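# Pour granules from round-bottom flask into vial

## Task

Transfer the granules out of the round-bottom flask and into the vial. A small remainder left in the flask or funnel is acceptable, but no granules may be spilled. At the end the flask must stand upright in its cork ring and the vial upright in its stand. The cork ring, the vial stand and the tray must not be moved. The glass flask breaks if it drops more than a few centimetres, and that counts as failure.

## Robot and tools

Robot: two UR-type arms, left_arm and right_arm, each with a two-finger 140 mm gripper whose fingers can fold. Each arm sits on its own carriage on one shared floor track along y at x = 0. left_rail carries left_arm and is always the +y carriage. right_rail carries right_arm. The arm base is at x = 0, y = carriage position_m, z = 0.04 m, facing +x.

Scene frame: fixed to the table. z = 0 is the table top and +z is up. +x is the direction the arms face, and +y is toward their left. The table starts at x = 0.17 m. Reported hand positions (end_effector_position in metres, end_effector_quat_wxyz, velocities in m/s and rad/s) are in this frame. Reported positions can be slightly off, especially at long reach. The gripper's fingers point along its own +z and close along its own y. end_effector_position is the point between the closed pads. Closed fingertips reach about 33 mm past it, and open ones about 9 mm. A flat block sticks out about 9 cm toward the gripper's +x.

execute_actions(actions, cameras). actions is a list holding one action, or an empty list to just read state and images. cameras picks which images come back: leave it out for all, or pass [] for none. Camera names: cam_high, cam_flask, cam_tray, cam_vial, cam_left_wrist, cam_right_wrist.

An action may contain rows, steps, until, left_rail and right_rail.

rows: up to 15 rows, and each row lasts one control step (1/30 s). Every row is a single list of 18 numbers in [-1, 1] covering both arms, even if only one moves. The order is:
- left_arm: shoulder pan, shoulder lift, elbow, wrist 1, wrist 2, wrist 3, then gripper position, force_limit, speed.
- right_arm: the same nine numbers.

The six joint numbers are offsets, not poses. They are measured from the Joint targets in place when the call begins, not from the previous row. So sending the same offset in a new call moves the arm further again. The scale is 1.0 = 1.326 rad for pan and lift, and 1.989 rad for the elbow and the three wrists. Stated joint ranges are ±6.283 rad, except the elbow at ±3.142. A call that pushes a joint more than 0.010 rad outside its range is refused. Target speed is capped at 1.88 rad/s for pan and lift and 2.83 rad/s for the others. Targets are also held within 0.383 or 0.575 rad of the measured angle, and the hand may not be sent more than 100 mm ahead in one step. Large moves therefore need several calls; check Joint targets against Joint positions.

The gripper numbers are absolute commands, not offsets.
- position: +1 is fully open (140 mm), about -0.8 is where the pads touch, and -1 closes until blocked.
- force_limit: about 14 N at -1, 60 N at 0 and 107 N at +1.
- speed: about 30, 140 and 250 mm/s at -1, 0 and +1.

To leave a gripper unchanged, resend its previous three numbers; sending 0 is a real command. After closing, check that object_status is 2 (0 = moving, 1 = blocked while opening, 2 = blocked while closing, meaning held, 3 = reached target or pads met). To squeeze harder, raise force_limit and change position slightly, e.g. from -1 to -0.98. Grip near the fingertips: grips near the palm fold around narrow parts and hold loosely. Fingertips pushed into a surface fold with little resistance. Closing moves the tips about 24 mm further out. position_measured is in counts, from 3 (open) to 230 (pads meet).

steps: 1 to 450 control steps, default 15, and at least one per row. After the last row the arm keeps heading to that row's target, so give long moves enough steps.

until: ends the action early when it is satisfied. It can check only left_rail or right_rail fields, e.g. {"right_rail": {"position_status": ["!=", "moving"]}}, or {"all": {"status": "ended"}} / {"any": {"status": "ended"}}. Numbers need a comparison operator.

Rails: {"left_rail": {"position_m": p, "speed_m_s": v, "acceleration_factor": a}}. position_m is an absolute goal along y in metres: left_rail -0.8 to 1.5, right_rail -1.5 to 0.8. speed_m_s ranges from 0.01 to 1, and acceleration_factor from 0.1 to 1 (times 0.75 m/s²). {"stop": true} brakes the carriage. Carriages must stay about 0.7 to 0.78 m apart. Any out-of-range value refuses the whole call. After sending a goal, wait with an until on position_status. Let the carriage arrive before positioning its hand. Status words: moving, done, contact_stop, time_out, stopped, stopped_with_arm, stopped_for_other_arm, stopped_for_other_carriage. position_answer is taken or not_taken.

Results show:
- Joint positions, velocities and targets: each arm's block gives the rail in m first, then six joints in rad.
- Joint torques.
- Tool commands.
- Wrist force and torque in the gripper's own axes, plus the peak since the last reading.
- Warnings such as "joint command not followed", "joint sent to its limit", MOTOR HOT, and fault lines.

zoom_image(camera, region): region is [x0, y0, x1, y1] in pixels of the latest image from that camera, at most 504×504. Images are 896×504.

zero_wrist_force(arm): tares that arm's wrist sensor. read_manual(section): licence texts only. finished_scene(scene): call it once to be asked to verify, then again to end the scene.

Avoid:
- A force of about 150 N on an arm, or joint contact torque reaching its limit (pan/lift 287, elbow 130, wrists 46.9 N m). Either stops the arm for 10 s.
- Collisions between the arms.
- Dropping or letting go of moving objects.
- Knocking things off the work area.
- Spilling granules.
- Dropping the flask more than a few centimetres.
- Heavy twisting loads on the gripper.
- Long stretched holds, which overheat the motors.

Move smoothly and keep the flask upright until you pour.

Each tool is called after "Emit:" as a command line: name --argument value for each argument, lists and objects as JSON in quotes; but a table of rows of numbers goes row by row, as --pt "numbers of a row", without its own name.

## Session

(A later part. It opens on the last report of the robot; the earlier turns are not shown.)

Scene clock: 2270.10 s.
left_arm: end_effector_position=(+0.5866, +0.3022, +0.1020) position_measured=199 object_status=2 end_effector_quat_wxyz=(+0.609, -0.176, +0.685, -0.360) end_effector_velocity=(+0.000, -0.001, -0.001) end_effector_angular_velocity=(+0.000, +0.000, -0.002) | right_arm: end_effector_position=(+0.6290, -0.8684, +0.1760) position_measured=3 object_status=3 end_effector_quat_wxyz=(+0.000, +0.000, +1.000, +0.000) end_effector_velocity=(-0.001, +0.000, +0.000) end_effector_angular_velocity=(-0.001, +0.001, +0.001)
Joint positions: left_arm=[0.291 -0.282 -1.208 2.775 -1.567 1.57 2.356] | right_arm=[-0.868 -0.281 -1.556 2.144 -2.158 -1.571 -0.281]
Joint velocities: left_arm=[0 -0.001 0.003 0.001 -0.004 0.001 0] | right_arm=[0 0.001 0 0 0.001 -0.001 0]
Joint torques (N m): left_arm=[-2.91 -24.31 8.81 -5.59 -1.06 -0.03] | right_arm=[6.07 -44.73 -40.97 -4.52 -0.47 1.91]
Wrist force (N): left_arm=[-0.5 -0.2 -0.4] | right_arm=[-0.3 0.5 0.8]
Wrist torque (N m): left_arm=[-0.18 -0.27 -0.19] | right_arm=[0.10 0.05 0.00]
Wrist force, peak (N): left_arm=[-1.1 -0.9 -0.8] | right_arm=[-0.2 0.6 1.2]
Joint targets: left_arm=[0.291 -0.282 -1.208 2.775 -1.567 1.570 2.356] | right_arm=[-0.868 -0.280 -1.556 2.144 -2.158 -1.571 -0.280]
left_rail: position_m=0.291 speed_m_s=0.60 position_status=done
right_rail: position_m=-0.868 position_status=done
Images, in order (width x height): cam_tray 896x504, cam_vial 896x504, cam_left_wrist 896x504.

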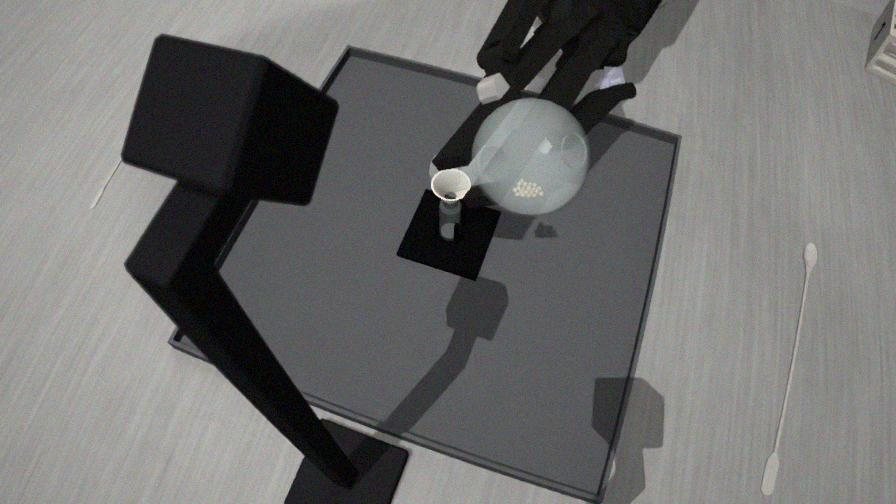

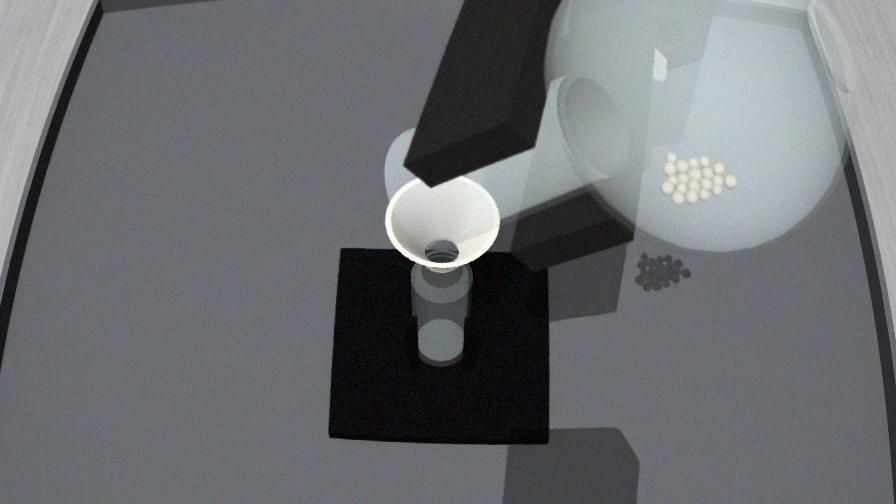

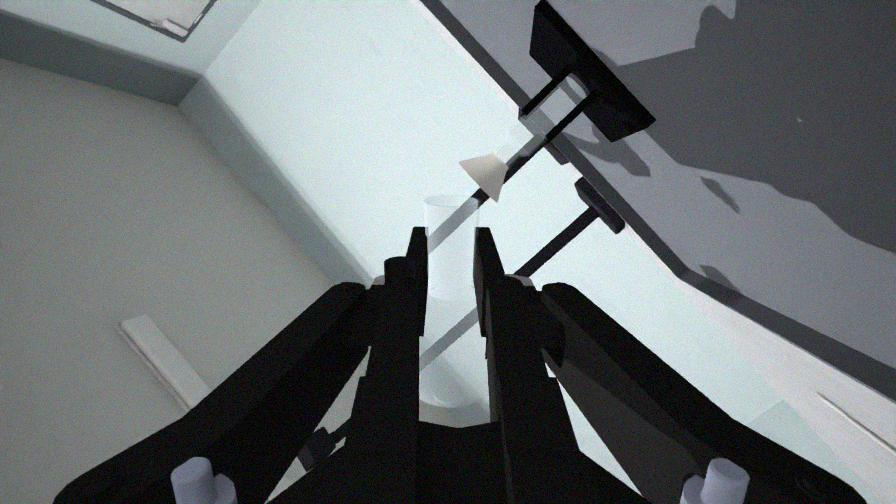

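Emit:
zoom_image --camera "cam_vial" --region '[376, 160, 516, 270]'

Emit:
zoom_image --camera "cam_tray" --region '[410, 120, 530, 220]'

Scaled by 3.600 from the camera's 896x504 image, which has a finer 1280x720 frame.

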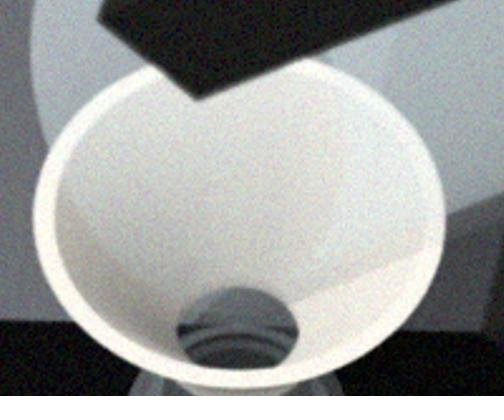

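Scaled by 4.200 from the camera's 896x504 image, which has a finer 1280x720 frame.

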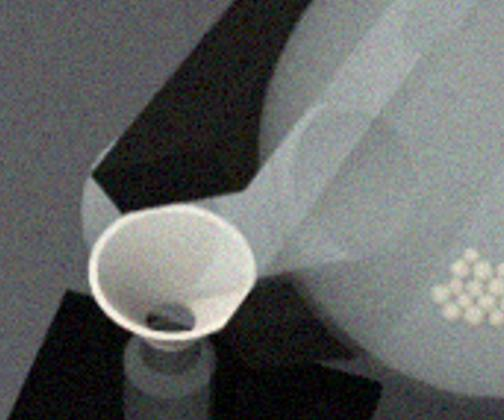

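Emit:
execute_actions --actions '[{"rows": [[-0.0001,0,0.00002,-0.00002,0,0.00123,-1,-0.2,-0.95,0,0,0,0,0,0,1,1,1],[-0.00037,0,0.00007,-0.00007,0,0.00456,-1,-0.2,-0.95,0,0,0,0,0,0,1,1,1],[-0.00076,0,0.00015,-0.00015,0,0.00948,-1,-0.2,-0.95,0,0,0,0,0,0,1,1,1],[-0.00124,0,0.00025,-0.00025,0,0.01544,-1,-0.2,-0.95,0,0,0,0,0,0,1,1,1],[-0.00176,0,0.00036,-0.00035,0,0.02194,-1,-0.2,-0.95,0,0,0,0,0,0,1,1,1],[-0.00229,0,0.00046,-0.00046,0,0.02843,-1,-0.2,-0.95,0,0,0,0,0,0,1,1,1],[-0.00277,-0.00001,0.00056,-0.00055,0,0.0344,-1,-0.2,-0.95,0,0,0,0,0,0,1,1,1],[-0.00316,-0.00001,0.00064,-0.00063,0,0.03931,-1,-0.2,-0.95,0,0,0,0,0,0,1,1,1],[-0.00343,-0.00001,0.00069,-0.00069,0,0.04265,-1,-0.2,-0.95,0,0,0,0,0,0,1,1,1],[-0.003529,-0.000008,0.000711,-0.000706,0,0.043874,-1,-0.2,-0.95,0,0,0,0,0,0,1,1,1]], "steps": 15}]' --cameras '["cam_left_wrist", "cam_vial", "cam_tray"]'

Scene clock: 2339.57 s.
left_arm: end_effector_position=(+0.5858, +0.2997, +0.1020) position_measured=199 object_status=2 end_effector_quat_wxyz=(+0.623, -0.145, +0.692, -0.334) end_effector_velocity=(+0.000, +0.000, +0.000) end_effector_angular_velocity=(+0.004, -0.001, +0.000) | right_arm: end_effector_position=(+0.6290, -0.8684, +0.1760) position_measured=3 object_status=3 end_effector_quat_wxyz=(+0.000, +0.000, +1.000, +0.000) end_effector_velocity=(+0.001, -0.002, +0.000) end_effector_angular_velocity=(-0.001, +0.000, -0.002)
Joint positions: left_arm=[0.291 -0.287 -1.208 2.776 -1.568 1.57 2.443] | right_arm=[-0.868 -0.281 -1.556 2.144 -2.158 -1.571 -0.28]
Joint velocities: left_arm=[0 0 0 0 0 0 0.004] | right_arm=[0 -0.002 0.001 -0.001 0 -0.001 0.001]
Joint torques (N m): left_arm=[-11.16 -32.15 9.2 -5.39 -1.38 3.64] | right_arm=[4.78 -43.03 -41.99 -4.77 -0.07 2.12]
Wrist force (N): left_arm=[-0.2 -0.2 -0.6] | right_arm=[0.1 0.3 0.7]
Wrist torque (N m): left_arm=[-0.18 -0.32 -0.20] | right_arm=[0.08 -0.03 0.00]
Wrist force, peak (N): left_arm=[-0.7 -1.0 -1.0] | right_arm=[-0.2 0.3 1.2]
Joint targets: left_arm=[0.291 -0.287 -1.208 2.776 -1.568 1.570 2.443] | right_arm=[-0.868 -0.280 -1.556 2.144 -2.158 -1.571 -0.280]
left_rail: position_m=0.291 speed_m_s=0.60 position_status=done
right_rail: position_m=-0.868 position_status=done
Images, in order (width x height): cam_tray 896x504, cam_vial 896x504, cam_left_wrist 896x504.

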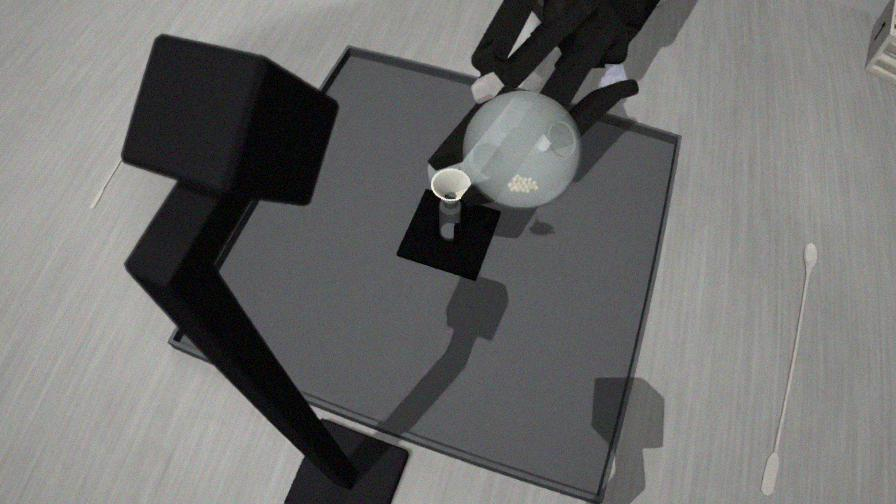

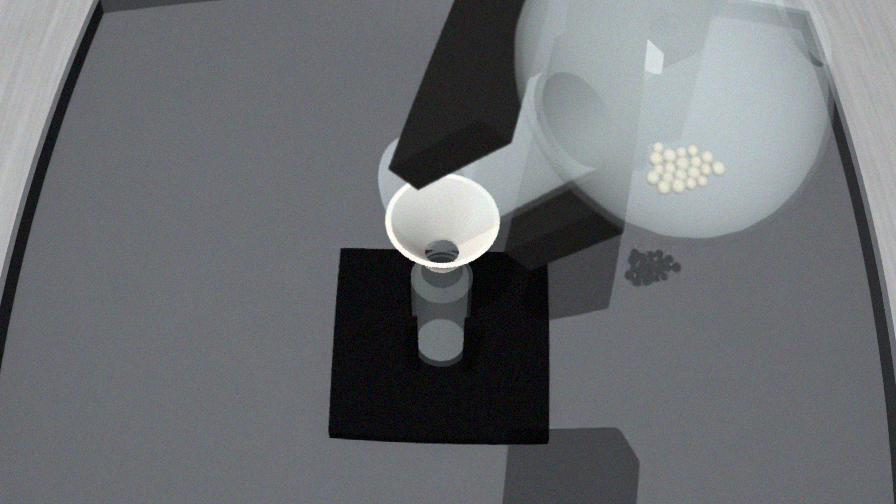

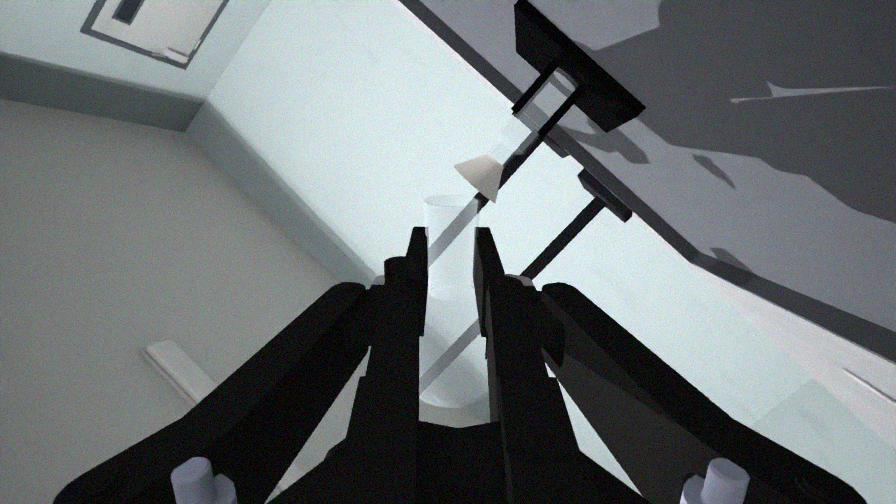

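Emit:
zoom_image --camera "cam_left_wrist" --region '[390, 130, 540, 230]'

Emit:
zoom_image --camera "cam_vial" --region '[360, 100, 560, 300]'

Scaled by 3.360 from the camera's 896x504 image, which has a finer 1280x720 frame.

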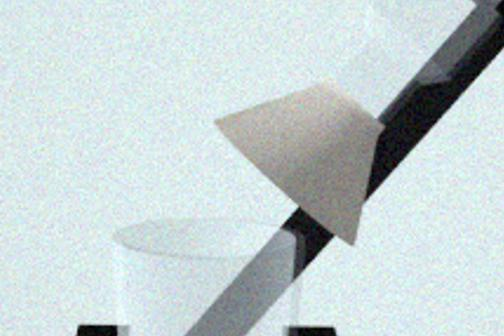

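Scaled by 2.520 from the camera's 896x504 image, which has a finer 1280x720 frame.

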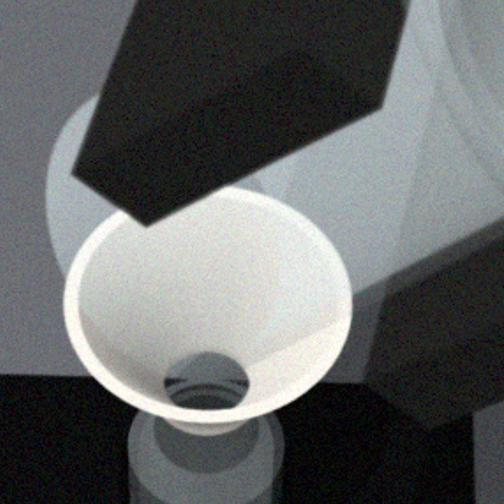

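Emit:
zoom_image --camera "cam_vial" --region '[370, 160, 450, 220]'

Emit:
zoom_image --camera "cam_vial" --region '[430, 160, 520, 250]'

Scaled by 6.300 from the camera's 896x504 image, which has a finer 1280x720 frame.

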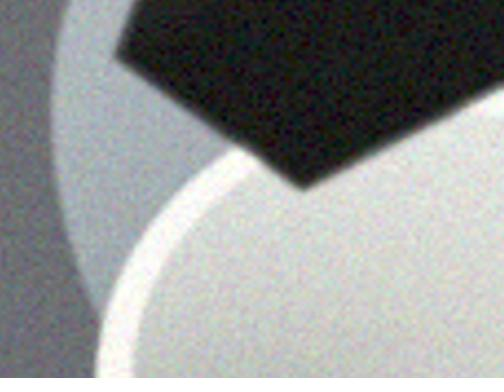

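Scaled by 5.600 from the camera's 896x504 image, which has a finer 1280x720 frame.

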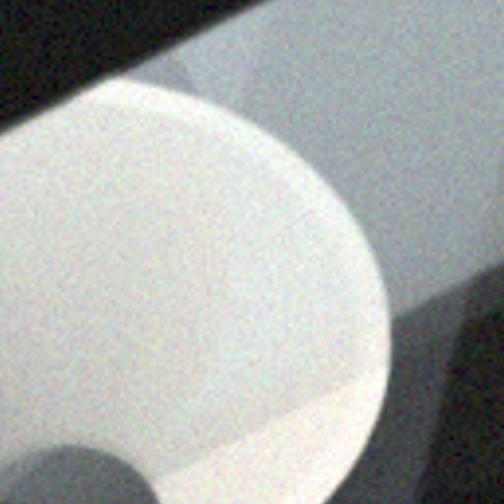

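Emit:
execute_actions --actions '[{"rows": [[-0.00004,0,0.00001,-0.00001,0,0.00056,-1,-0.2,-0.95,0,0,0,0,0,0,1,1,1],[-0.00017,0,0.00003,-0.00003,0,0.00213,-1,-0.2,-0.95,0,0,0,0,0,0,1,1,1],[-0.00036,0,0.00007,-0.00007,0,0.00456,-1,-0.2,-0.95,0,0,0,0,0,0,1,1,1],[-0.00061,0,0.00012,-0.00012,0,0.0077,-1,-0.2,-0.95,0,0,0,0,0,0,1,1,1],[-0.0009,0,0.00018,-0.00018,0,0.01138,-1,-0.2,-0.95,0,0,0,0,0,0,1,1,1],[-0.00122,0,0.00024,-0.00024,0,0.01544,-1,-0.2,-0.95,0,0,0,0,0,0,1,1,1],[-0.00155,0,0.00031,-0.00031,0,0.01975,-1,-0.2,-0.95,0,0,0,0,0,0,1,1,1],[-0.0019,0,0.00038,-0.00037,0,0.02413,-1,-0.2,-0.95,0,0,0,0,0,0,1,1,1],[-0.00224,0,0.00044,-0.00044,0,0.02843,-1,-0.2,-0.95,0,0,0,0,0,0,1,1,1],[-0.00256,-0.00001,0.00051,-0.0005,0,0.0325,-1,-0.2,-0.95,0,0,0,0,0,0,1,1,1],[-0.00285,-0.00001,0.00056,-0.00056,0,0.03618,-1,-0.2,-0.95,0,0,0,0,0,0,1,1,1],[-0.00309,-0.00001,0.00061,-0.00061,0,0.03931,-1,-0.2,-0.95,0,0,0,0,0,0,1,1,1],[-0.00329,-0.00001,0.00065,-0.00065,0,0.04174,-1,-0.2,-0.95,0,0,0,0,0,0,1,1,1],[-0.00341,-0.00001,0.00068,-0.00067,0,0.04332,-1,-0.2,-0.95,0,0,0,0,0,0,1,1,1],[-0.003454,-0.0000075,0.000685,-0.00068,0,0.043874,-1,-0.2,-0.95,0,0,0,0,0,0,1,1,1]], "steps": 20}]' --cameras '["cam_left_wrist", "cam_vial", "cam_tray"]'

Scene clock: 2377.73 s.
left_arm: end_effector_position=(+0.5851, +0.2972, +0.1020) position_measured=199 object_status=2 end_effector_quat_wxyz=(+0.636, -0.113, +0.698, -0.308) end_effector_velocity=(+0.000, +0.000, +0.000) end_effector_angular_velocity=(+0.002, -0.001, +0.000) | right_arm: end_effector_position=(+0.6290, -0.8684, +0.1760) position_measured=3 object_status=3 end_effector_quat_wxyz=(+0.000, +0.000, +1.000, +0.000) end_effector_velocity=(+0.000, +0.000, +0.000) end_effector_angular_velocity=(+0.000, +0.000, +0.000)
Joint positions: left_arm=[0.291 -0.292 -1.208 2.778 -1.57 1.57 2.53] | right_arm=[-0.868 -0.281 -1.556 2.144 -2.158 -1.571 -0.28]
Joint velocities: left_arm=[0 -0.001 0 0 0 -0.001 0.003] | right_arm=[0 0 0 0 0 0 0]
Joint torques (N m): left_arm=[-10.73 -38.91 8.47 -5.4 -1.58 4.17] | right_arm=[7.18 -45.95 -43.39 -4.94 -0.12 1.48]
Wrist force (N): left_arm=[-0.3 -0.5 -0.7] | right_arm=[0.2 0.7 0.8]
Wrist torque (N m): left_arm=[-0.22 -0.28 -0.19] | right_arm=[0.15 -0.06 0.00]
Wrist force, peak (N): left_arm=[-0.6 -0.6 -1.5] | right_arm=[0.1 0.8 1.0]
Joint targets: left_arm=[0.291 -0.292 -1.208 2.778 -1.570 1.570 2.531] | right_arm=[-0.868 -0.280 -1.556 2.144 -2.158 -1.571 -0.280]
left_rail: position_m=0.291 speed_m_s=0.60 position_status=done
right_rail: position_m=-0.868 position_status=done
Images, in order (width x height): cam_tray 896x504, cam_vial 896x504, cam_left_wrist 896x504.

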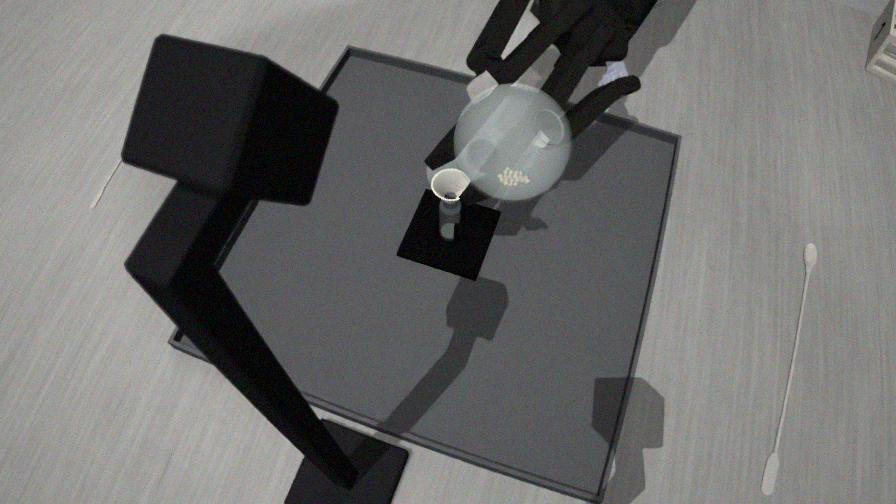

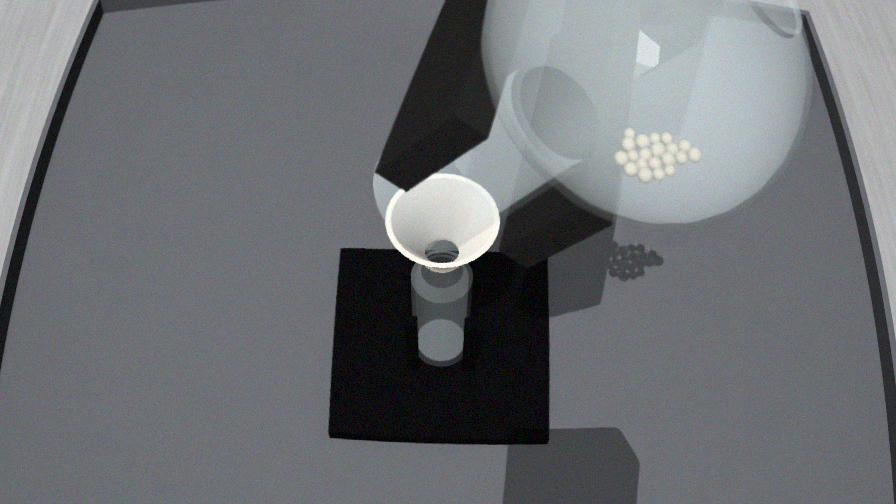

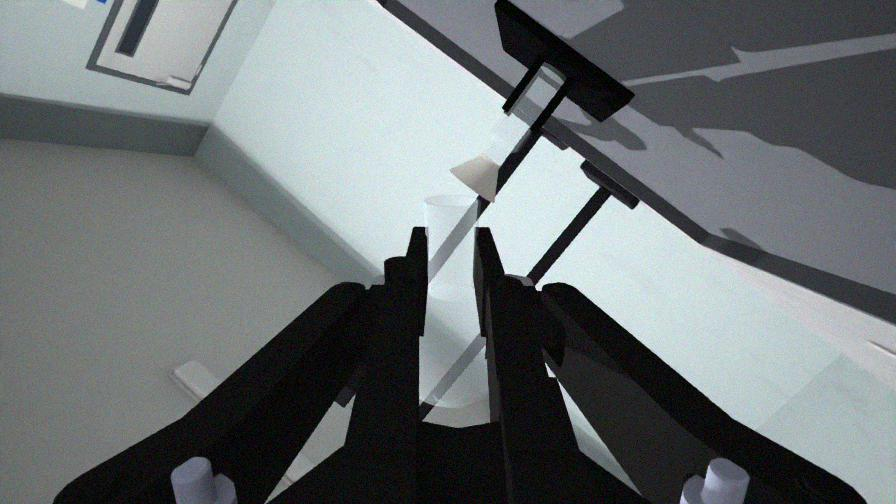

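Emit:
execute_actions --actions '[{"rows": [[-0.00005,0,0.00001,-0.00001,0,0.00061,-1,-0.2,-0.95,0,0,0,0,0,0,1,1,1],[-0.00018,0,0.00004,-0.00004,0,0.00228,-1,-0.2,-0.95,0,0,0,0,0,0,1,1,1],[-0.00038,0,0.00007,-0.00007,0,0.00474,-1,-0.2,-0.95,0,0,0,0,0,0,1,1,1],[-0.00062,0,0.00012,-0.00012,0,0.00772,-1,-0.2,-0.95,0,0,0,0,0,0,1,1,1],[-0.00088,0,0.00017,-0.00017,0,0.01097,-1,-0.2,-0.95,0,0,0,0,0,0,1,1,1],[-0.00114,0,0.00022,-0.00022,0,0.01422,-1,-0.2,-0.95,0,0,0,0,0,0,1,1,1],[-0.00138,0,0.00027,-0.00027,0,0.0172,-1,-0.2,-0.95,0,0,0,0,0,0,1,1,1],[-0.00158,0,0.00031,-0.0003,0,0.01966,-1,-0.2,-0.95,0,0,0,0,0,0,1,1,1],[-0.00172,0,0.00033,-0.00033,0,0.02132,-1,-0.2,-0.95,0,0,0,0,0,0,1,1,1],[-0.001765,0,0.000342,-0.00034,0,0.021937,-1,-0.2,-0.95,0,0,0,0,0,0,1,1,1]], "steps": 20}]' --cameras '["cam_left_wrist", "cam_vial"]'

Scene clock: 2388.43 s.
left_arm: end_effector_position=(+0.5848, +0.2960, +0.1020) position_measured=199 object_status=2 end_effector_quat_wxyz=(+0.642, -0.097, +0.701, -0.295) end_effector_velocity=(+0.000, +0.000, +0.000) end_effector_angular_velocity=(+0.002, -0.001, +0.000) | right_arm: end_effector_position=(+0.6290, -0.8684, +0.1760) position_measured=3 object_status=3 end_effector_quat_wxyz=(+0.000, +0.000, +1.000, +0.000) end_effector_velocity=(+0.001, -0.001, +0.000) end_effector_angular_velocity=(+0.000, +0.000, -0.002)
Joint positions: left_arm=[0.291 -0.294 -1.208 2.778 -1.571 1.57 2.574] | right_arm=[-0.868 -0.281 -1.556 2.144 -2.158 -1.571 -0.281]
Joint velocities: left_arm=[0 0 0 0 -0.001 0 0.002] | right_arm=[0 -0.001 0.001 -0.001 -0.001 0 0]
Joint torques (N m): left_arm=[-11.15 -40.22 9.3 -5.49 -1.58 2.86] | right_arm=[5.18 -45.1 -44.05 -4.93 -0.04 1.56]
Wrist force (N): left_arm=[-0.2 -0.6 -0.8] | right_arm=[0.2 0.4 0.9]
Wrist torque (N m): left_arm=[-0.26 -0.30 -0.19] | right_arm=[0.08 -0.06 0.00]
Wrist force, peak (N): left_arm=[-0.4 -0.6 -1.3] | right_arm=[0.1 0.8 1.1]
Joint targets: left_arm=[0.291 -0.294 -1.208 2.778 -1.571 1.570 2.574] | right_arm=[-0.868 -0.280 -1.556 2.144 -2.158 -1.571 -0.280]
left_rail: position_m=0.291 speed_m_s=0.60 position_status=done
right_rail: position_m=-0.868 position_status=done
Images, in order (width x height): cam_vial 896x504, cam_left_wrist 896x504.

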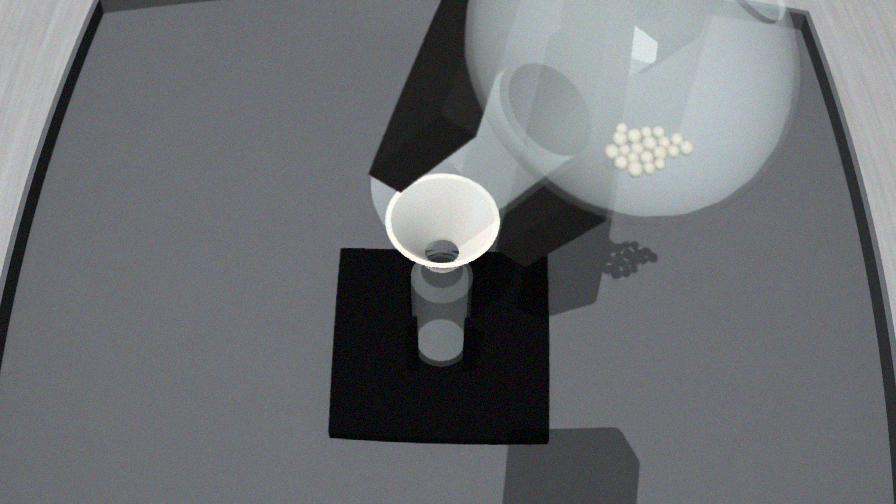

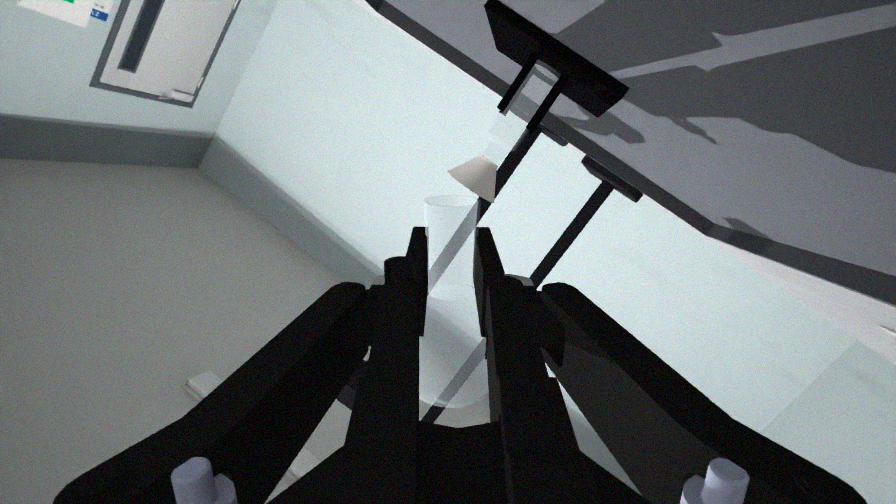

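Emit:
zoom_image --camera "cam_left_wrist" --region '[390, 130, 540, 230]'

Scaled by 3.360 from the camera's 896x504 image, which has a finer 1280x720 frame.

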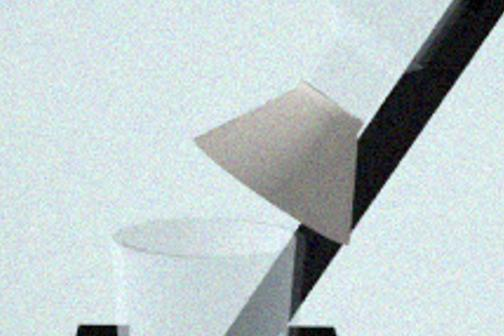

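Emit:
execute_actions --actions '[{"rows": [[-0.00005,0,0.00001,-0.00001,0,0.00061,-1,-0.2,-0.95,0,0,0,0,0,0,1,1,1],[-0.00018,0,0.00004,-0.00004,0,0.00228,-1,-0.2,-0.95,0,0,0,0,0,0,1,1,1],[-0.00038,0,0.00007,-0.00007,0,0.00474,-1,-0.2,-0.95,0,0,0,0,0,0,1,1,1],[-0.00062,0,0.00012,-0.00012,0,0.00772,-1,-0.2,-0.95,0,0,0,0,0,0,1,1,1],[-0.00088,0,0.00017,-0.00017,0,0.01097,-1,-0.2,-0.95,0,0,0,0,0,0,1,1,1],[-0.00114,0,0.00022,-0.00022,0,0.01422,-1,-0.2,-0.95,0,0,0,0,0,0,1,1,1],[-0.00138,0,0.00027,-0.00027,0,0.0172,-1,-0.2,-0.95,0,0,0,0,0,0,1,1,1],[-0.00158,0,0.00031,-0.0003,0,0.01966,-1,-0.2,-0.95,0,0,0,0,0,0,1,1,1],[-0.00172,0,0.00033,-0.00033,0,0.02132,-1,-0.2,-0.95,0,0,0,0,0,0,1,1,1],[-0.001765,0,0.000342,-0.00034,0,0.021937,-1,-0.2,-0.95,0,0,0,0,0,0,1,1,1]], "steps": 20}]' --cameras '["cam_left_wrist", "cam_vial"]'

Scene clock: 2426.37 s.
left_arm: end_effector_position=(+0.5844, +0.2947, +0.1020) position_measured=199 object_status=2 end_effector_quat_wxyz=(+0.648, -0.080, +0.703, -0.282) end_effector_velocity=(+0.000, +0.000, +0.000) end_effector_angular_velocity=(+0.001, -0.001, +0.000) | right_arm: end_effector_position=(+0.6290, -0.8684, +0.1760) position_measured=3 object_status=3 end_effector_quat_wxyz=(+0.000, +0.000, +1.000, +0.000) end_effector_velocity=(+0.000, -0.001, +0.001) end_effector_angular_velocity=(-0.001, -0.001, -0.001)
Joint positions: left_arm=[0.291 -0.296 -1.208 2.779 -1.571 1.57 2.618] | right_arm=[-0.868 -0.281 -1.556 2.144 -2.158 -1.571 -0.281]
Joint velocities: left_arm=[0 -0.001 0 0 0 0 0.002] | right_arm=[0 -0.001 -0.001 0 0 -0.001 0]
Joint torques (N m): left_arm=[-11.36 -39.27 9.06 -5.28 -1.69 3.14] | right_arm=[8.66 -44.69 -44.44 -4.81 -0.22 1.56]
Wrist force (N): left_arm=[-0.4 -0.1 -0.2] | right_arm=[-0.1 0.3 0.8]
Wrist torque (N m): left_arm=[-0.12 -0.26 -0.18] | right_arm=[0.06 0.01 0.00]
Wrist force, peak (N): left_arm=[-0.6 -0.7 -1.2] | right_arm=[-0.3 0.5 1.2]
Joint targets: left_arm=[0.291 -0.296 -1.208 2.779 -1.571 1.570 2.618] | right_arm=[-0.868 -0.280 -1.556 2.144 -2.158 -1.571 -0.280]
left_rail: position_m=0.291 speed_m_s=0.60 position_status=done
right_rail: position_m=-0.868 position_status=done
Images, in order (width x height): cam_vial 896x504, cam_left_wrist 896x504.

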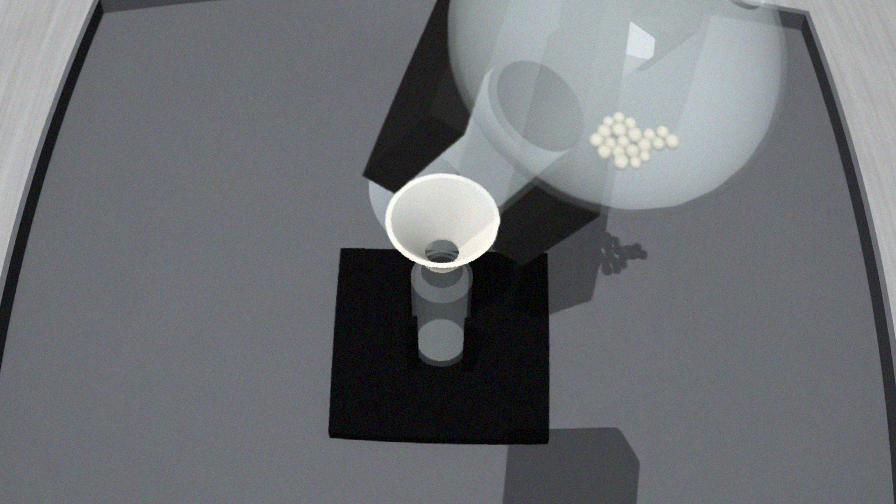

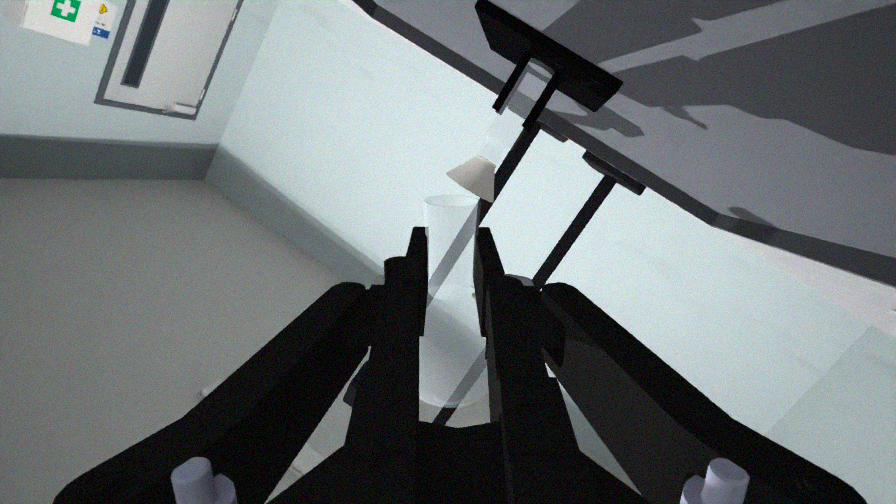

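Emit:
execute_actions --actions '[{"rows": [[-0.00002,0,0,0,0,0.00028,-1,-0.2,-0.95,0,0,0,0,0,0,1,1,1],[-0.00009,0,0.00002,-0.00002,0,0.00107,-1,-0.2,-0.95,0,0,0,0,0,0,1,1,1],[-0.00019,0,0.00004,-0.00004,0,0.00228,-1,-0.2,-0.95,0,0,0,0,0,0,1,1,1],[-0.00032,0,0.00006,-0.00006,0,0.00385,-1,-0.2,-0.95,0,0,0,0,0,0,1,1,1],[-0.00048,0,0.00009,-0.00009,0,0.00569,-1,-0.2,-0.95,0,0,0,0,0,0,1,1,1],[-0.00065,0,0.00012,-0.00012,0,0.00772,-1,-0.2,-0.95,0,0,0,0,0,0,1,1,1],[-0.00083,0,0.00016,-0.00016,0,0.00987,-1,-0.2,-0.95,0,0,0,0,0,0,1,1,1],[-0.00101,0,0.00019,-0.00019,0,0.01206,-1,-0.2,-0.95,0,0,0,0,0,0,1,1,1],[-0.00119,0,0.00023,-0.00023,0,0.01422,-1,-0.2,-0.95,0,0,0,0,0,0,1,1,1],[-0.00136,0,0.00026,-0.00026,0,0.01625,-1,-0.2,-0.95,0,0,0,0,0,0,1,1,1],[-0.00151,0,0.00029,-0.00029,0,0.01809,-1,-0.2,-0.95,0,0,0,0,0,0,1,1,1],[-0.00164,0,0.00031,-0.00031,0,0.01966,-1,-0.2,-0.95,0,0,0,0,0,0,1,1,1],[-0.00174,0,0.00033,-0.00033,0,0.02087,-1,-0.2,-0.95,0,0,0,0,0,0,1,1,1],[-0.00181,0,0.00035,-0.00034,0,0.02166,-1,-0.2,-0.95,0,0,0,0,0,0,1,1,1],[-0.001833,0,0.000351,-0.000349,0,0.021937,-1,-0.2,-0.95,0,0,0,0,0,0,1,1,1]], "steps": 22}]' --cameras '["cam_left_wrist", "cam_vial"]'

Scene clock: 2440.43 s.
left_arm: end_effector_position=(+0.5840, +0.2934, +0.1020) position_measured=199 object_status=2 end_effector_quat_wxyz=(+0.654, -0.064, +0.704, -0.268) end_effector_velocity=(+0.000, +0.000, +0.000) end_effector_angular_velocity=(+0.002, +0.000, +0.000) | right_arm: end_effector_position=(+0.6290, -0.8684, +0.1760) position_measured=3 object_status=3 end_effector_quat_wxyz=(+0.000, +0.000, +1.000, +0.000) end_effector_velocity=(+0.000, +0.001, +0.001) end_effector_angular_velocity=(+0.000, +0.000, +0.001)
Joint positions: left_arm=[0.291 -0.299 -1.208 2.78 -1.572 1.57 2.661] | right_arm=[-0.868 -0.281 -1.556 2.144 -2.158 -1.571 -0.281]
Joint velocities: left_arm=[0 -0.001 0 0 0 -0.001 0.002] | right_arm=[0 0.001 0 -0.001 0.001 0 0.001]
Joint torques (N m): left_arm=[-12.4 -38.12 9.58 -5.55 -1.73 2.88] | right_arm=[8.34 -45.63 -44.91 -4.93 0.05 1.96]
Wrist force (N): left_arm=[0.1 -0.1 -0.7] | right_arm=[0.0 0.5 0.6]
Wrist torque (N m): left_arm=[-0.12 -0.38 -0.19] | right_arm=[0.11 -0.02 0.00]
Wrist force, peak (N): left_arm=[-0.2 -0.5 -1.2] | right_arm=[-0.1 0.5 1.2]
Joint targets: left_arm=[0.291 -0.299 -1.208 2.780 -1.572 1.570 2.661] | right_arm=[-0.868 -0.280 -1.556 2.144 -2.158 -1.571 -0.280]
left_rail: position_m=0.291 speed_m_s=0.60 position_status=done
right_rail: position_m=-0.868 position_status=done
Images, in order (width x height): cam_vial 896x504, cam_left_wrist 896x504.

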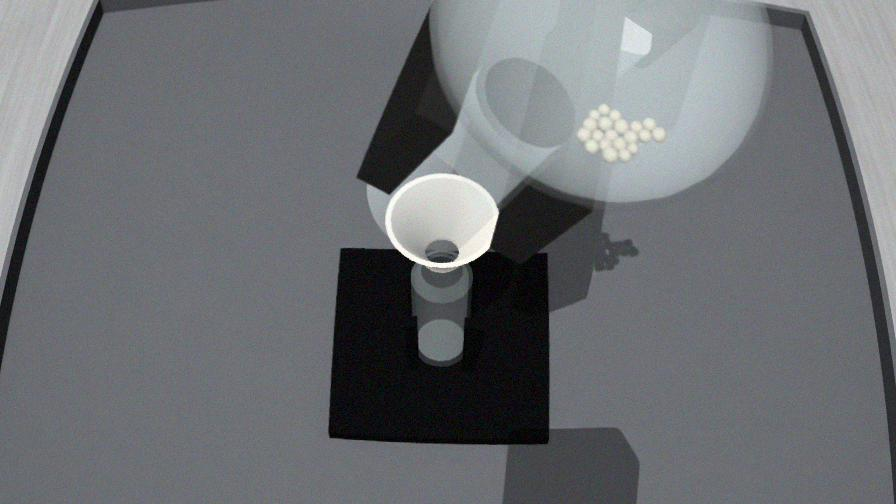

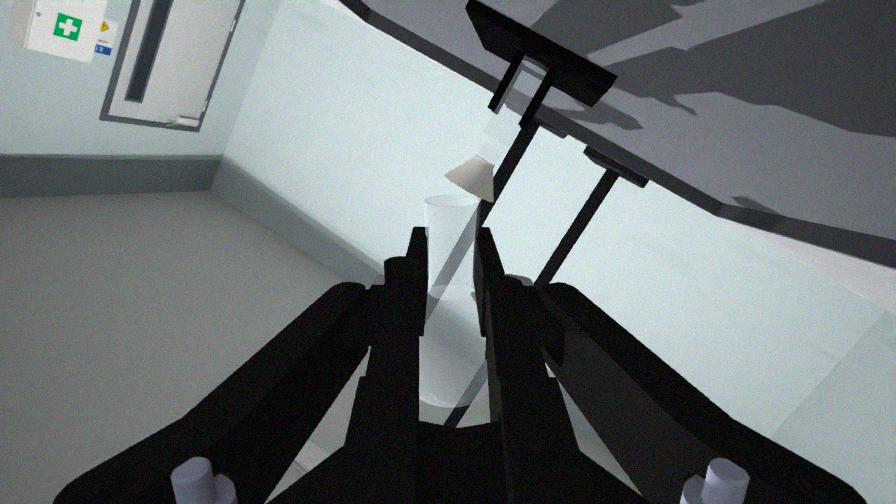

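Emit:
execute_actions --actions '[{"rows": [[-0.00002,0,0,0,0,0.00028,-1,-0.2,-0.95,0,0,0,0,0,0,1,1,1],[-0.00009,0,0.00002,-0.00002,0,0.00107,-1,-0.2,-0.95,0,0,0,0,0,0,1,1,1],[-0.00019,0,0.00004,-0.00004,0,0.00228,-1,-0.2,-0.95,0,0,0,0,0,0,1,1,1],[-0.00032,0,0.00006,-0.00006,0,0.00385,-1,-0.2,-0.95,0,0,0,0,0,0,1,1,1],[-0.00048,0,0.00009,-0.00009,0,0.00569,-1,-0.2,-0.95,0,0,0,0,0,0,1,1,1],[-0.00065,0,0.00012,-0.00012,0,0.00772,-1,-0.2,-0.95,0,0,0,0,0,0,1,1,1],[-0.00083,0,0.00016,-0.00016,0,0.00987,-1,-0.2,-0.95,0,0,0,0,0,0,1,1,1],[-0.00101,0,0.00019,-0.00019,0,0.01206,-1,-0.2,-0.95,0,0,0,0,0,0,1,1,1],[-0.00119,0,0.00023,-0.00023,0,0.01422,-1,-0.2,-0.95,0,0,0,0,0,0,1,1,1],[-0.00136,0,0.00026,-0.00026,0,0.01625,-1,-0.2,-0.95,0,0,0,0,0,0,1,1,1],[-0.00151,0,0.00029,-0.00029,0,0.01809,-1,-0.2,-0.95,0,0,0,0,0,0,1,1,1],[-0.00164,0,0.00031,-0.00031,0,0.01966,-1,-0.2,-0.95,0,0,0,0,0,0,1,1,1],[-0.00174,0,0.00033,-0.00033,0,0.02087,-1,-0.2,-0.95,0,0,0,0,0,0,1,1,1],[-0.00181,0,0.00035,-0.00034,0,0.02166,-1,-0.2,-0.95,0,0,0,0,0,0,1,1,1],[-0.001827,0,0.000351,-0.00035,0,0.021937,-1,-0.2,-0.95,0,0,0,0,0,0,1,1,1]], "steps": 22}]' --cameras '["cam_left_wrist", "cam_vial"]'

Scene clock: 2455.07 s.
left_arm: end_effector_position=(+0.5837, +0.2921, +0.1020) position_measured=199 object_status=2 end_effector_quat_wxyz=(+0.659, -0.048, +0.706, -0.255) end_effector_velocity=(+0.000, +0.000, +0.000) end_effector_angular_velocity=(+0.005, -0.001, +0.000) | right_arm: end_effector_position=(+0.6290, -0.8684, +0.1760) position_measured=3 object_status=3 end_effector_quat_wxyz=(+0.000, +0.000, +1.000, +0.000) end_effector_velocity=(+0.001, +0.001, +0.001) end_effector_angular_velocity=(+0.000, -0.002, +0.001)
Joint positions: left_arm=[0.291 -0.301 -1.208 2.78 -1.573 1.57 2.705] | right_arm=[-0.868 -0.281 -1.556 2.144 -2.158 -1.571 -0.281]
Joint velocities: left_arm=[0 0 0 0 0 0 0.005] | right_arm=[0 0.001 -0.001 -0.001 0 0.001 0]
Joint torques (N m): left_arm=[-11.86 -37.77 9.32 -5.33 -1.71 3.01] | right_arm=[8.71 -45.42 -45.96 -5.09 0.12 2.27]
Wrist force (N): left_arm=[-0.3 -0.5 -0.6] | right_arm=[-0.2 0.6 0.7]
Wrist torque (N m): left_arm=[-0.21 -0.29 -0.19] | right_arm=[0.13 0.03 0.00]
Wrist force, peak (N): left_arm=[-0.2 -0.9 -0.9] | right_arm=[-0.2 0.7 1.0]
Joint targets: left_arm=[0.291 -0.301 -1.208 2.780 -1.573 1.570 2.705] | right_arm=[-0.868 -0.280 -1.556 2.144 -2.158 -1.571 -0.280]
left_rail: position_m=0.291 speed_m_s=0.60 position_status=done
right_rail: position_m=-0.868 position_status=done
Images, in order (width x height): cam_vial 896x504, cam_left_wrist 896x504.

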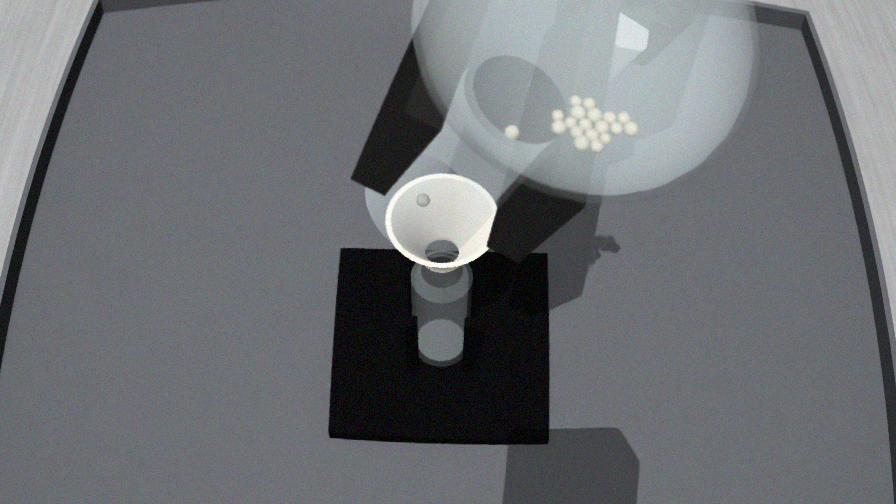

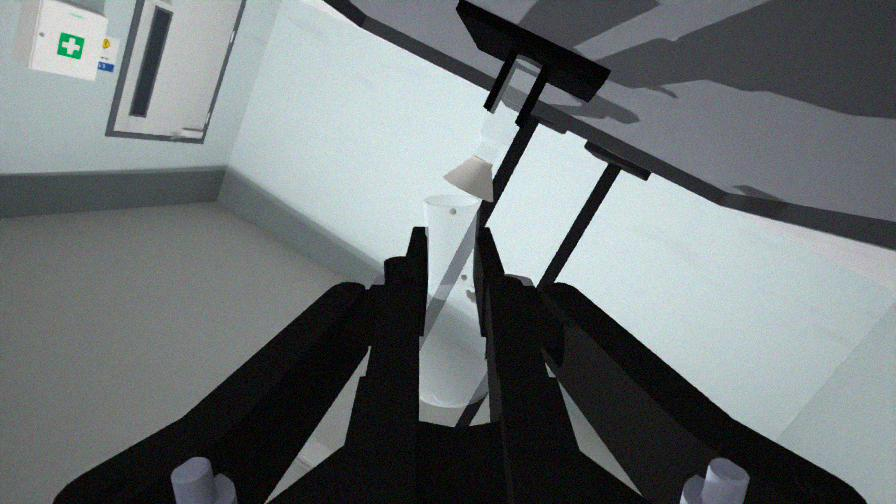

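Emit:
execute_actions --actions '[]' --cameras '["cam_left_wrist", "cam_vial"]'

Scene clock: 2458.07 s.
left_arm: end_effector_position=(+0.5837, +0.2921, +0.1020) position_measured=199 object_status=2 end_effector_quat_wxyz=(+0.660, -0.048, +0.706, -0.255) end_effector_velocity=(+0.000, +0.000, +0.000) end_effector_angular_velocity=(-0.001, +0.001, +0.001) | right_arm: end_effector_position=(+0.6290, -0.8684, +0.1760) position_measured=3 object_status=3 end_effector_quat_wxyz=(+0.000, +0.000, +1.000, +0.000) end_effector_velocity=(-0.001, -0.002, -0.001) end_effector_angular_velocity=(+0.000, +0.001, -0.003)
Joint positions: left_arm=[0.291 -0.301 -1.208 2.78 -1.573 1.57 2.705] | right_arm=[-0.868 -0.281 -1.556 2.144 -2.158 -1.571 -0.28]
Joint velocities: left_arm=[0 0 0 0 0 -0.001 -0.001] | right_arm=[0 -0.002 0 0.001 0 -0.001 0]
Joint torques (N m): left_arm=[-11.22 -37.88 1.28 -4.39 -1.55 3.47] | right_arm=[9.38 -47 -44.4 -4.8 0.26 1.4]
Wrist force (N): left_arm=[-0.2 -0.5 -0.4] | right_arm=[0.2 0.1 0.9]
Wrist torque (N m): left_arm=[-0.23 -0.30 -0.18] | right_arm=[0.02 -0.05 0.00]
Wrist force, peak (N): left_arm=[0.1 -0.9 -0.9] | right_arm=[-0.1 0.8 1.0]
Joint targets: left_arm=[0.291 -0.301 -1.208 2.780 -1.573 1.570 2.705] | right_arm=[-0.868 -0.280 -1.556 2.144 -2.158 -1.571 -0.280]
Tool commands: left_gripper/position=-1.0 left_gripper/force_limit=-0.2 left_gripper/speed=-0.95 right_gripper/position=+1.0 right_gripper/force_limit=+1.0 right_gripper/speed=+1.0
left_rail: position_m=0.291 speed_m_s=0.60 position_status=done
right_rail: position_m=-0.868 position_status=done
Images, in order (width x height): cam_vial 896x504, cam_left_wrist 896x504.

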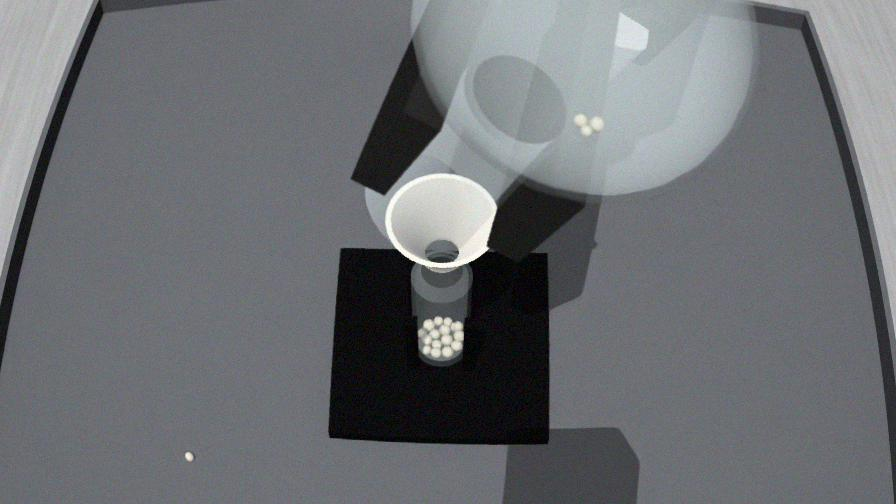

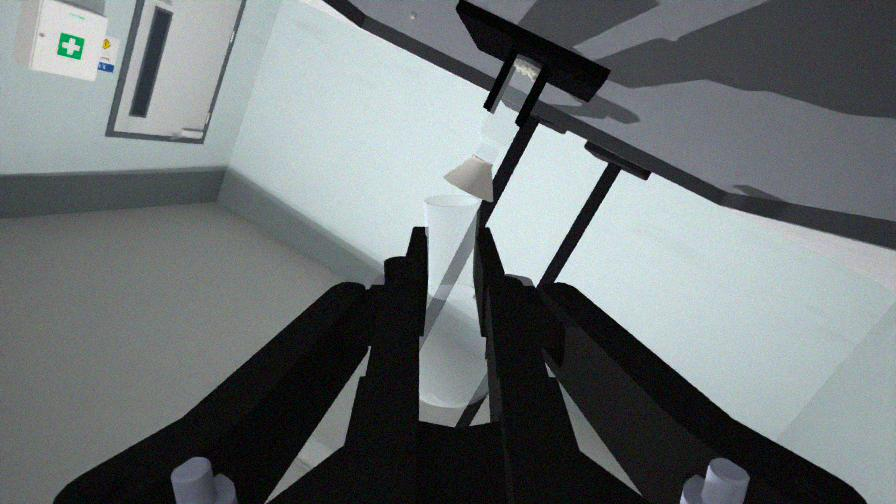

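Emit:
zoom_image --camera "cam_vial" --region '[140, 420, 240, 490]'

Emit:
zoom_image --camera "cam_vial" --region '[380, 230, 500, 380]'

Emit:
zoom_image --camera "cam_vial" --region '[540, 80, 660, 170]'

Scaled by 5.040 from the camera's 896x504 image, which has a finer 1280x720 frame.

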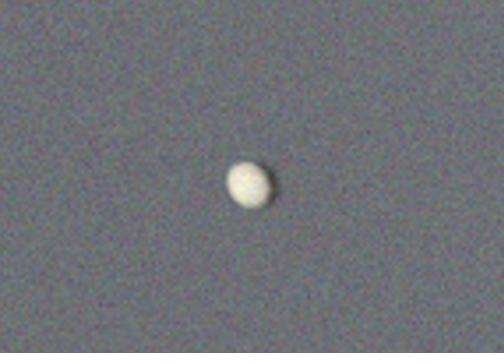

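Scaled by 3.360 from the camera's 896x504 image, which has a finer 1280x720 frame.

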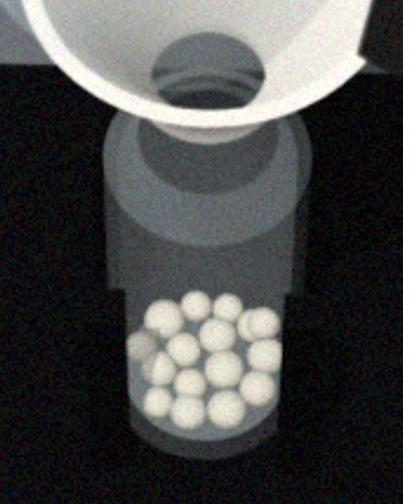

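Scaled by 4.200 from the camera's 896x504 image, which has a finer 1280x720 frame.

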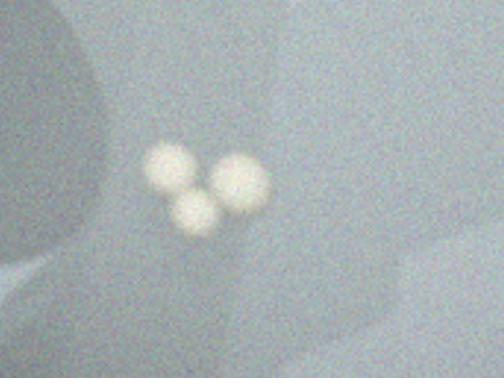

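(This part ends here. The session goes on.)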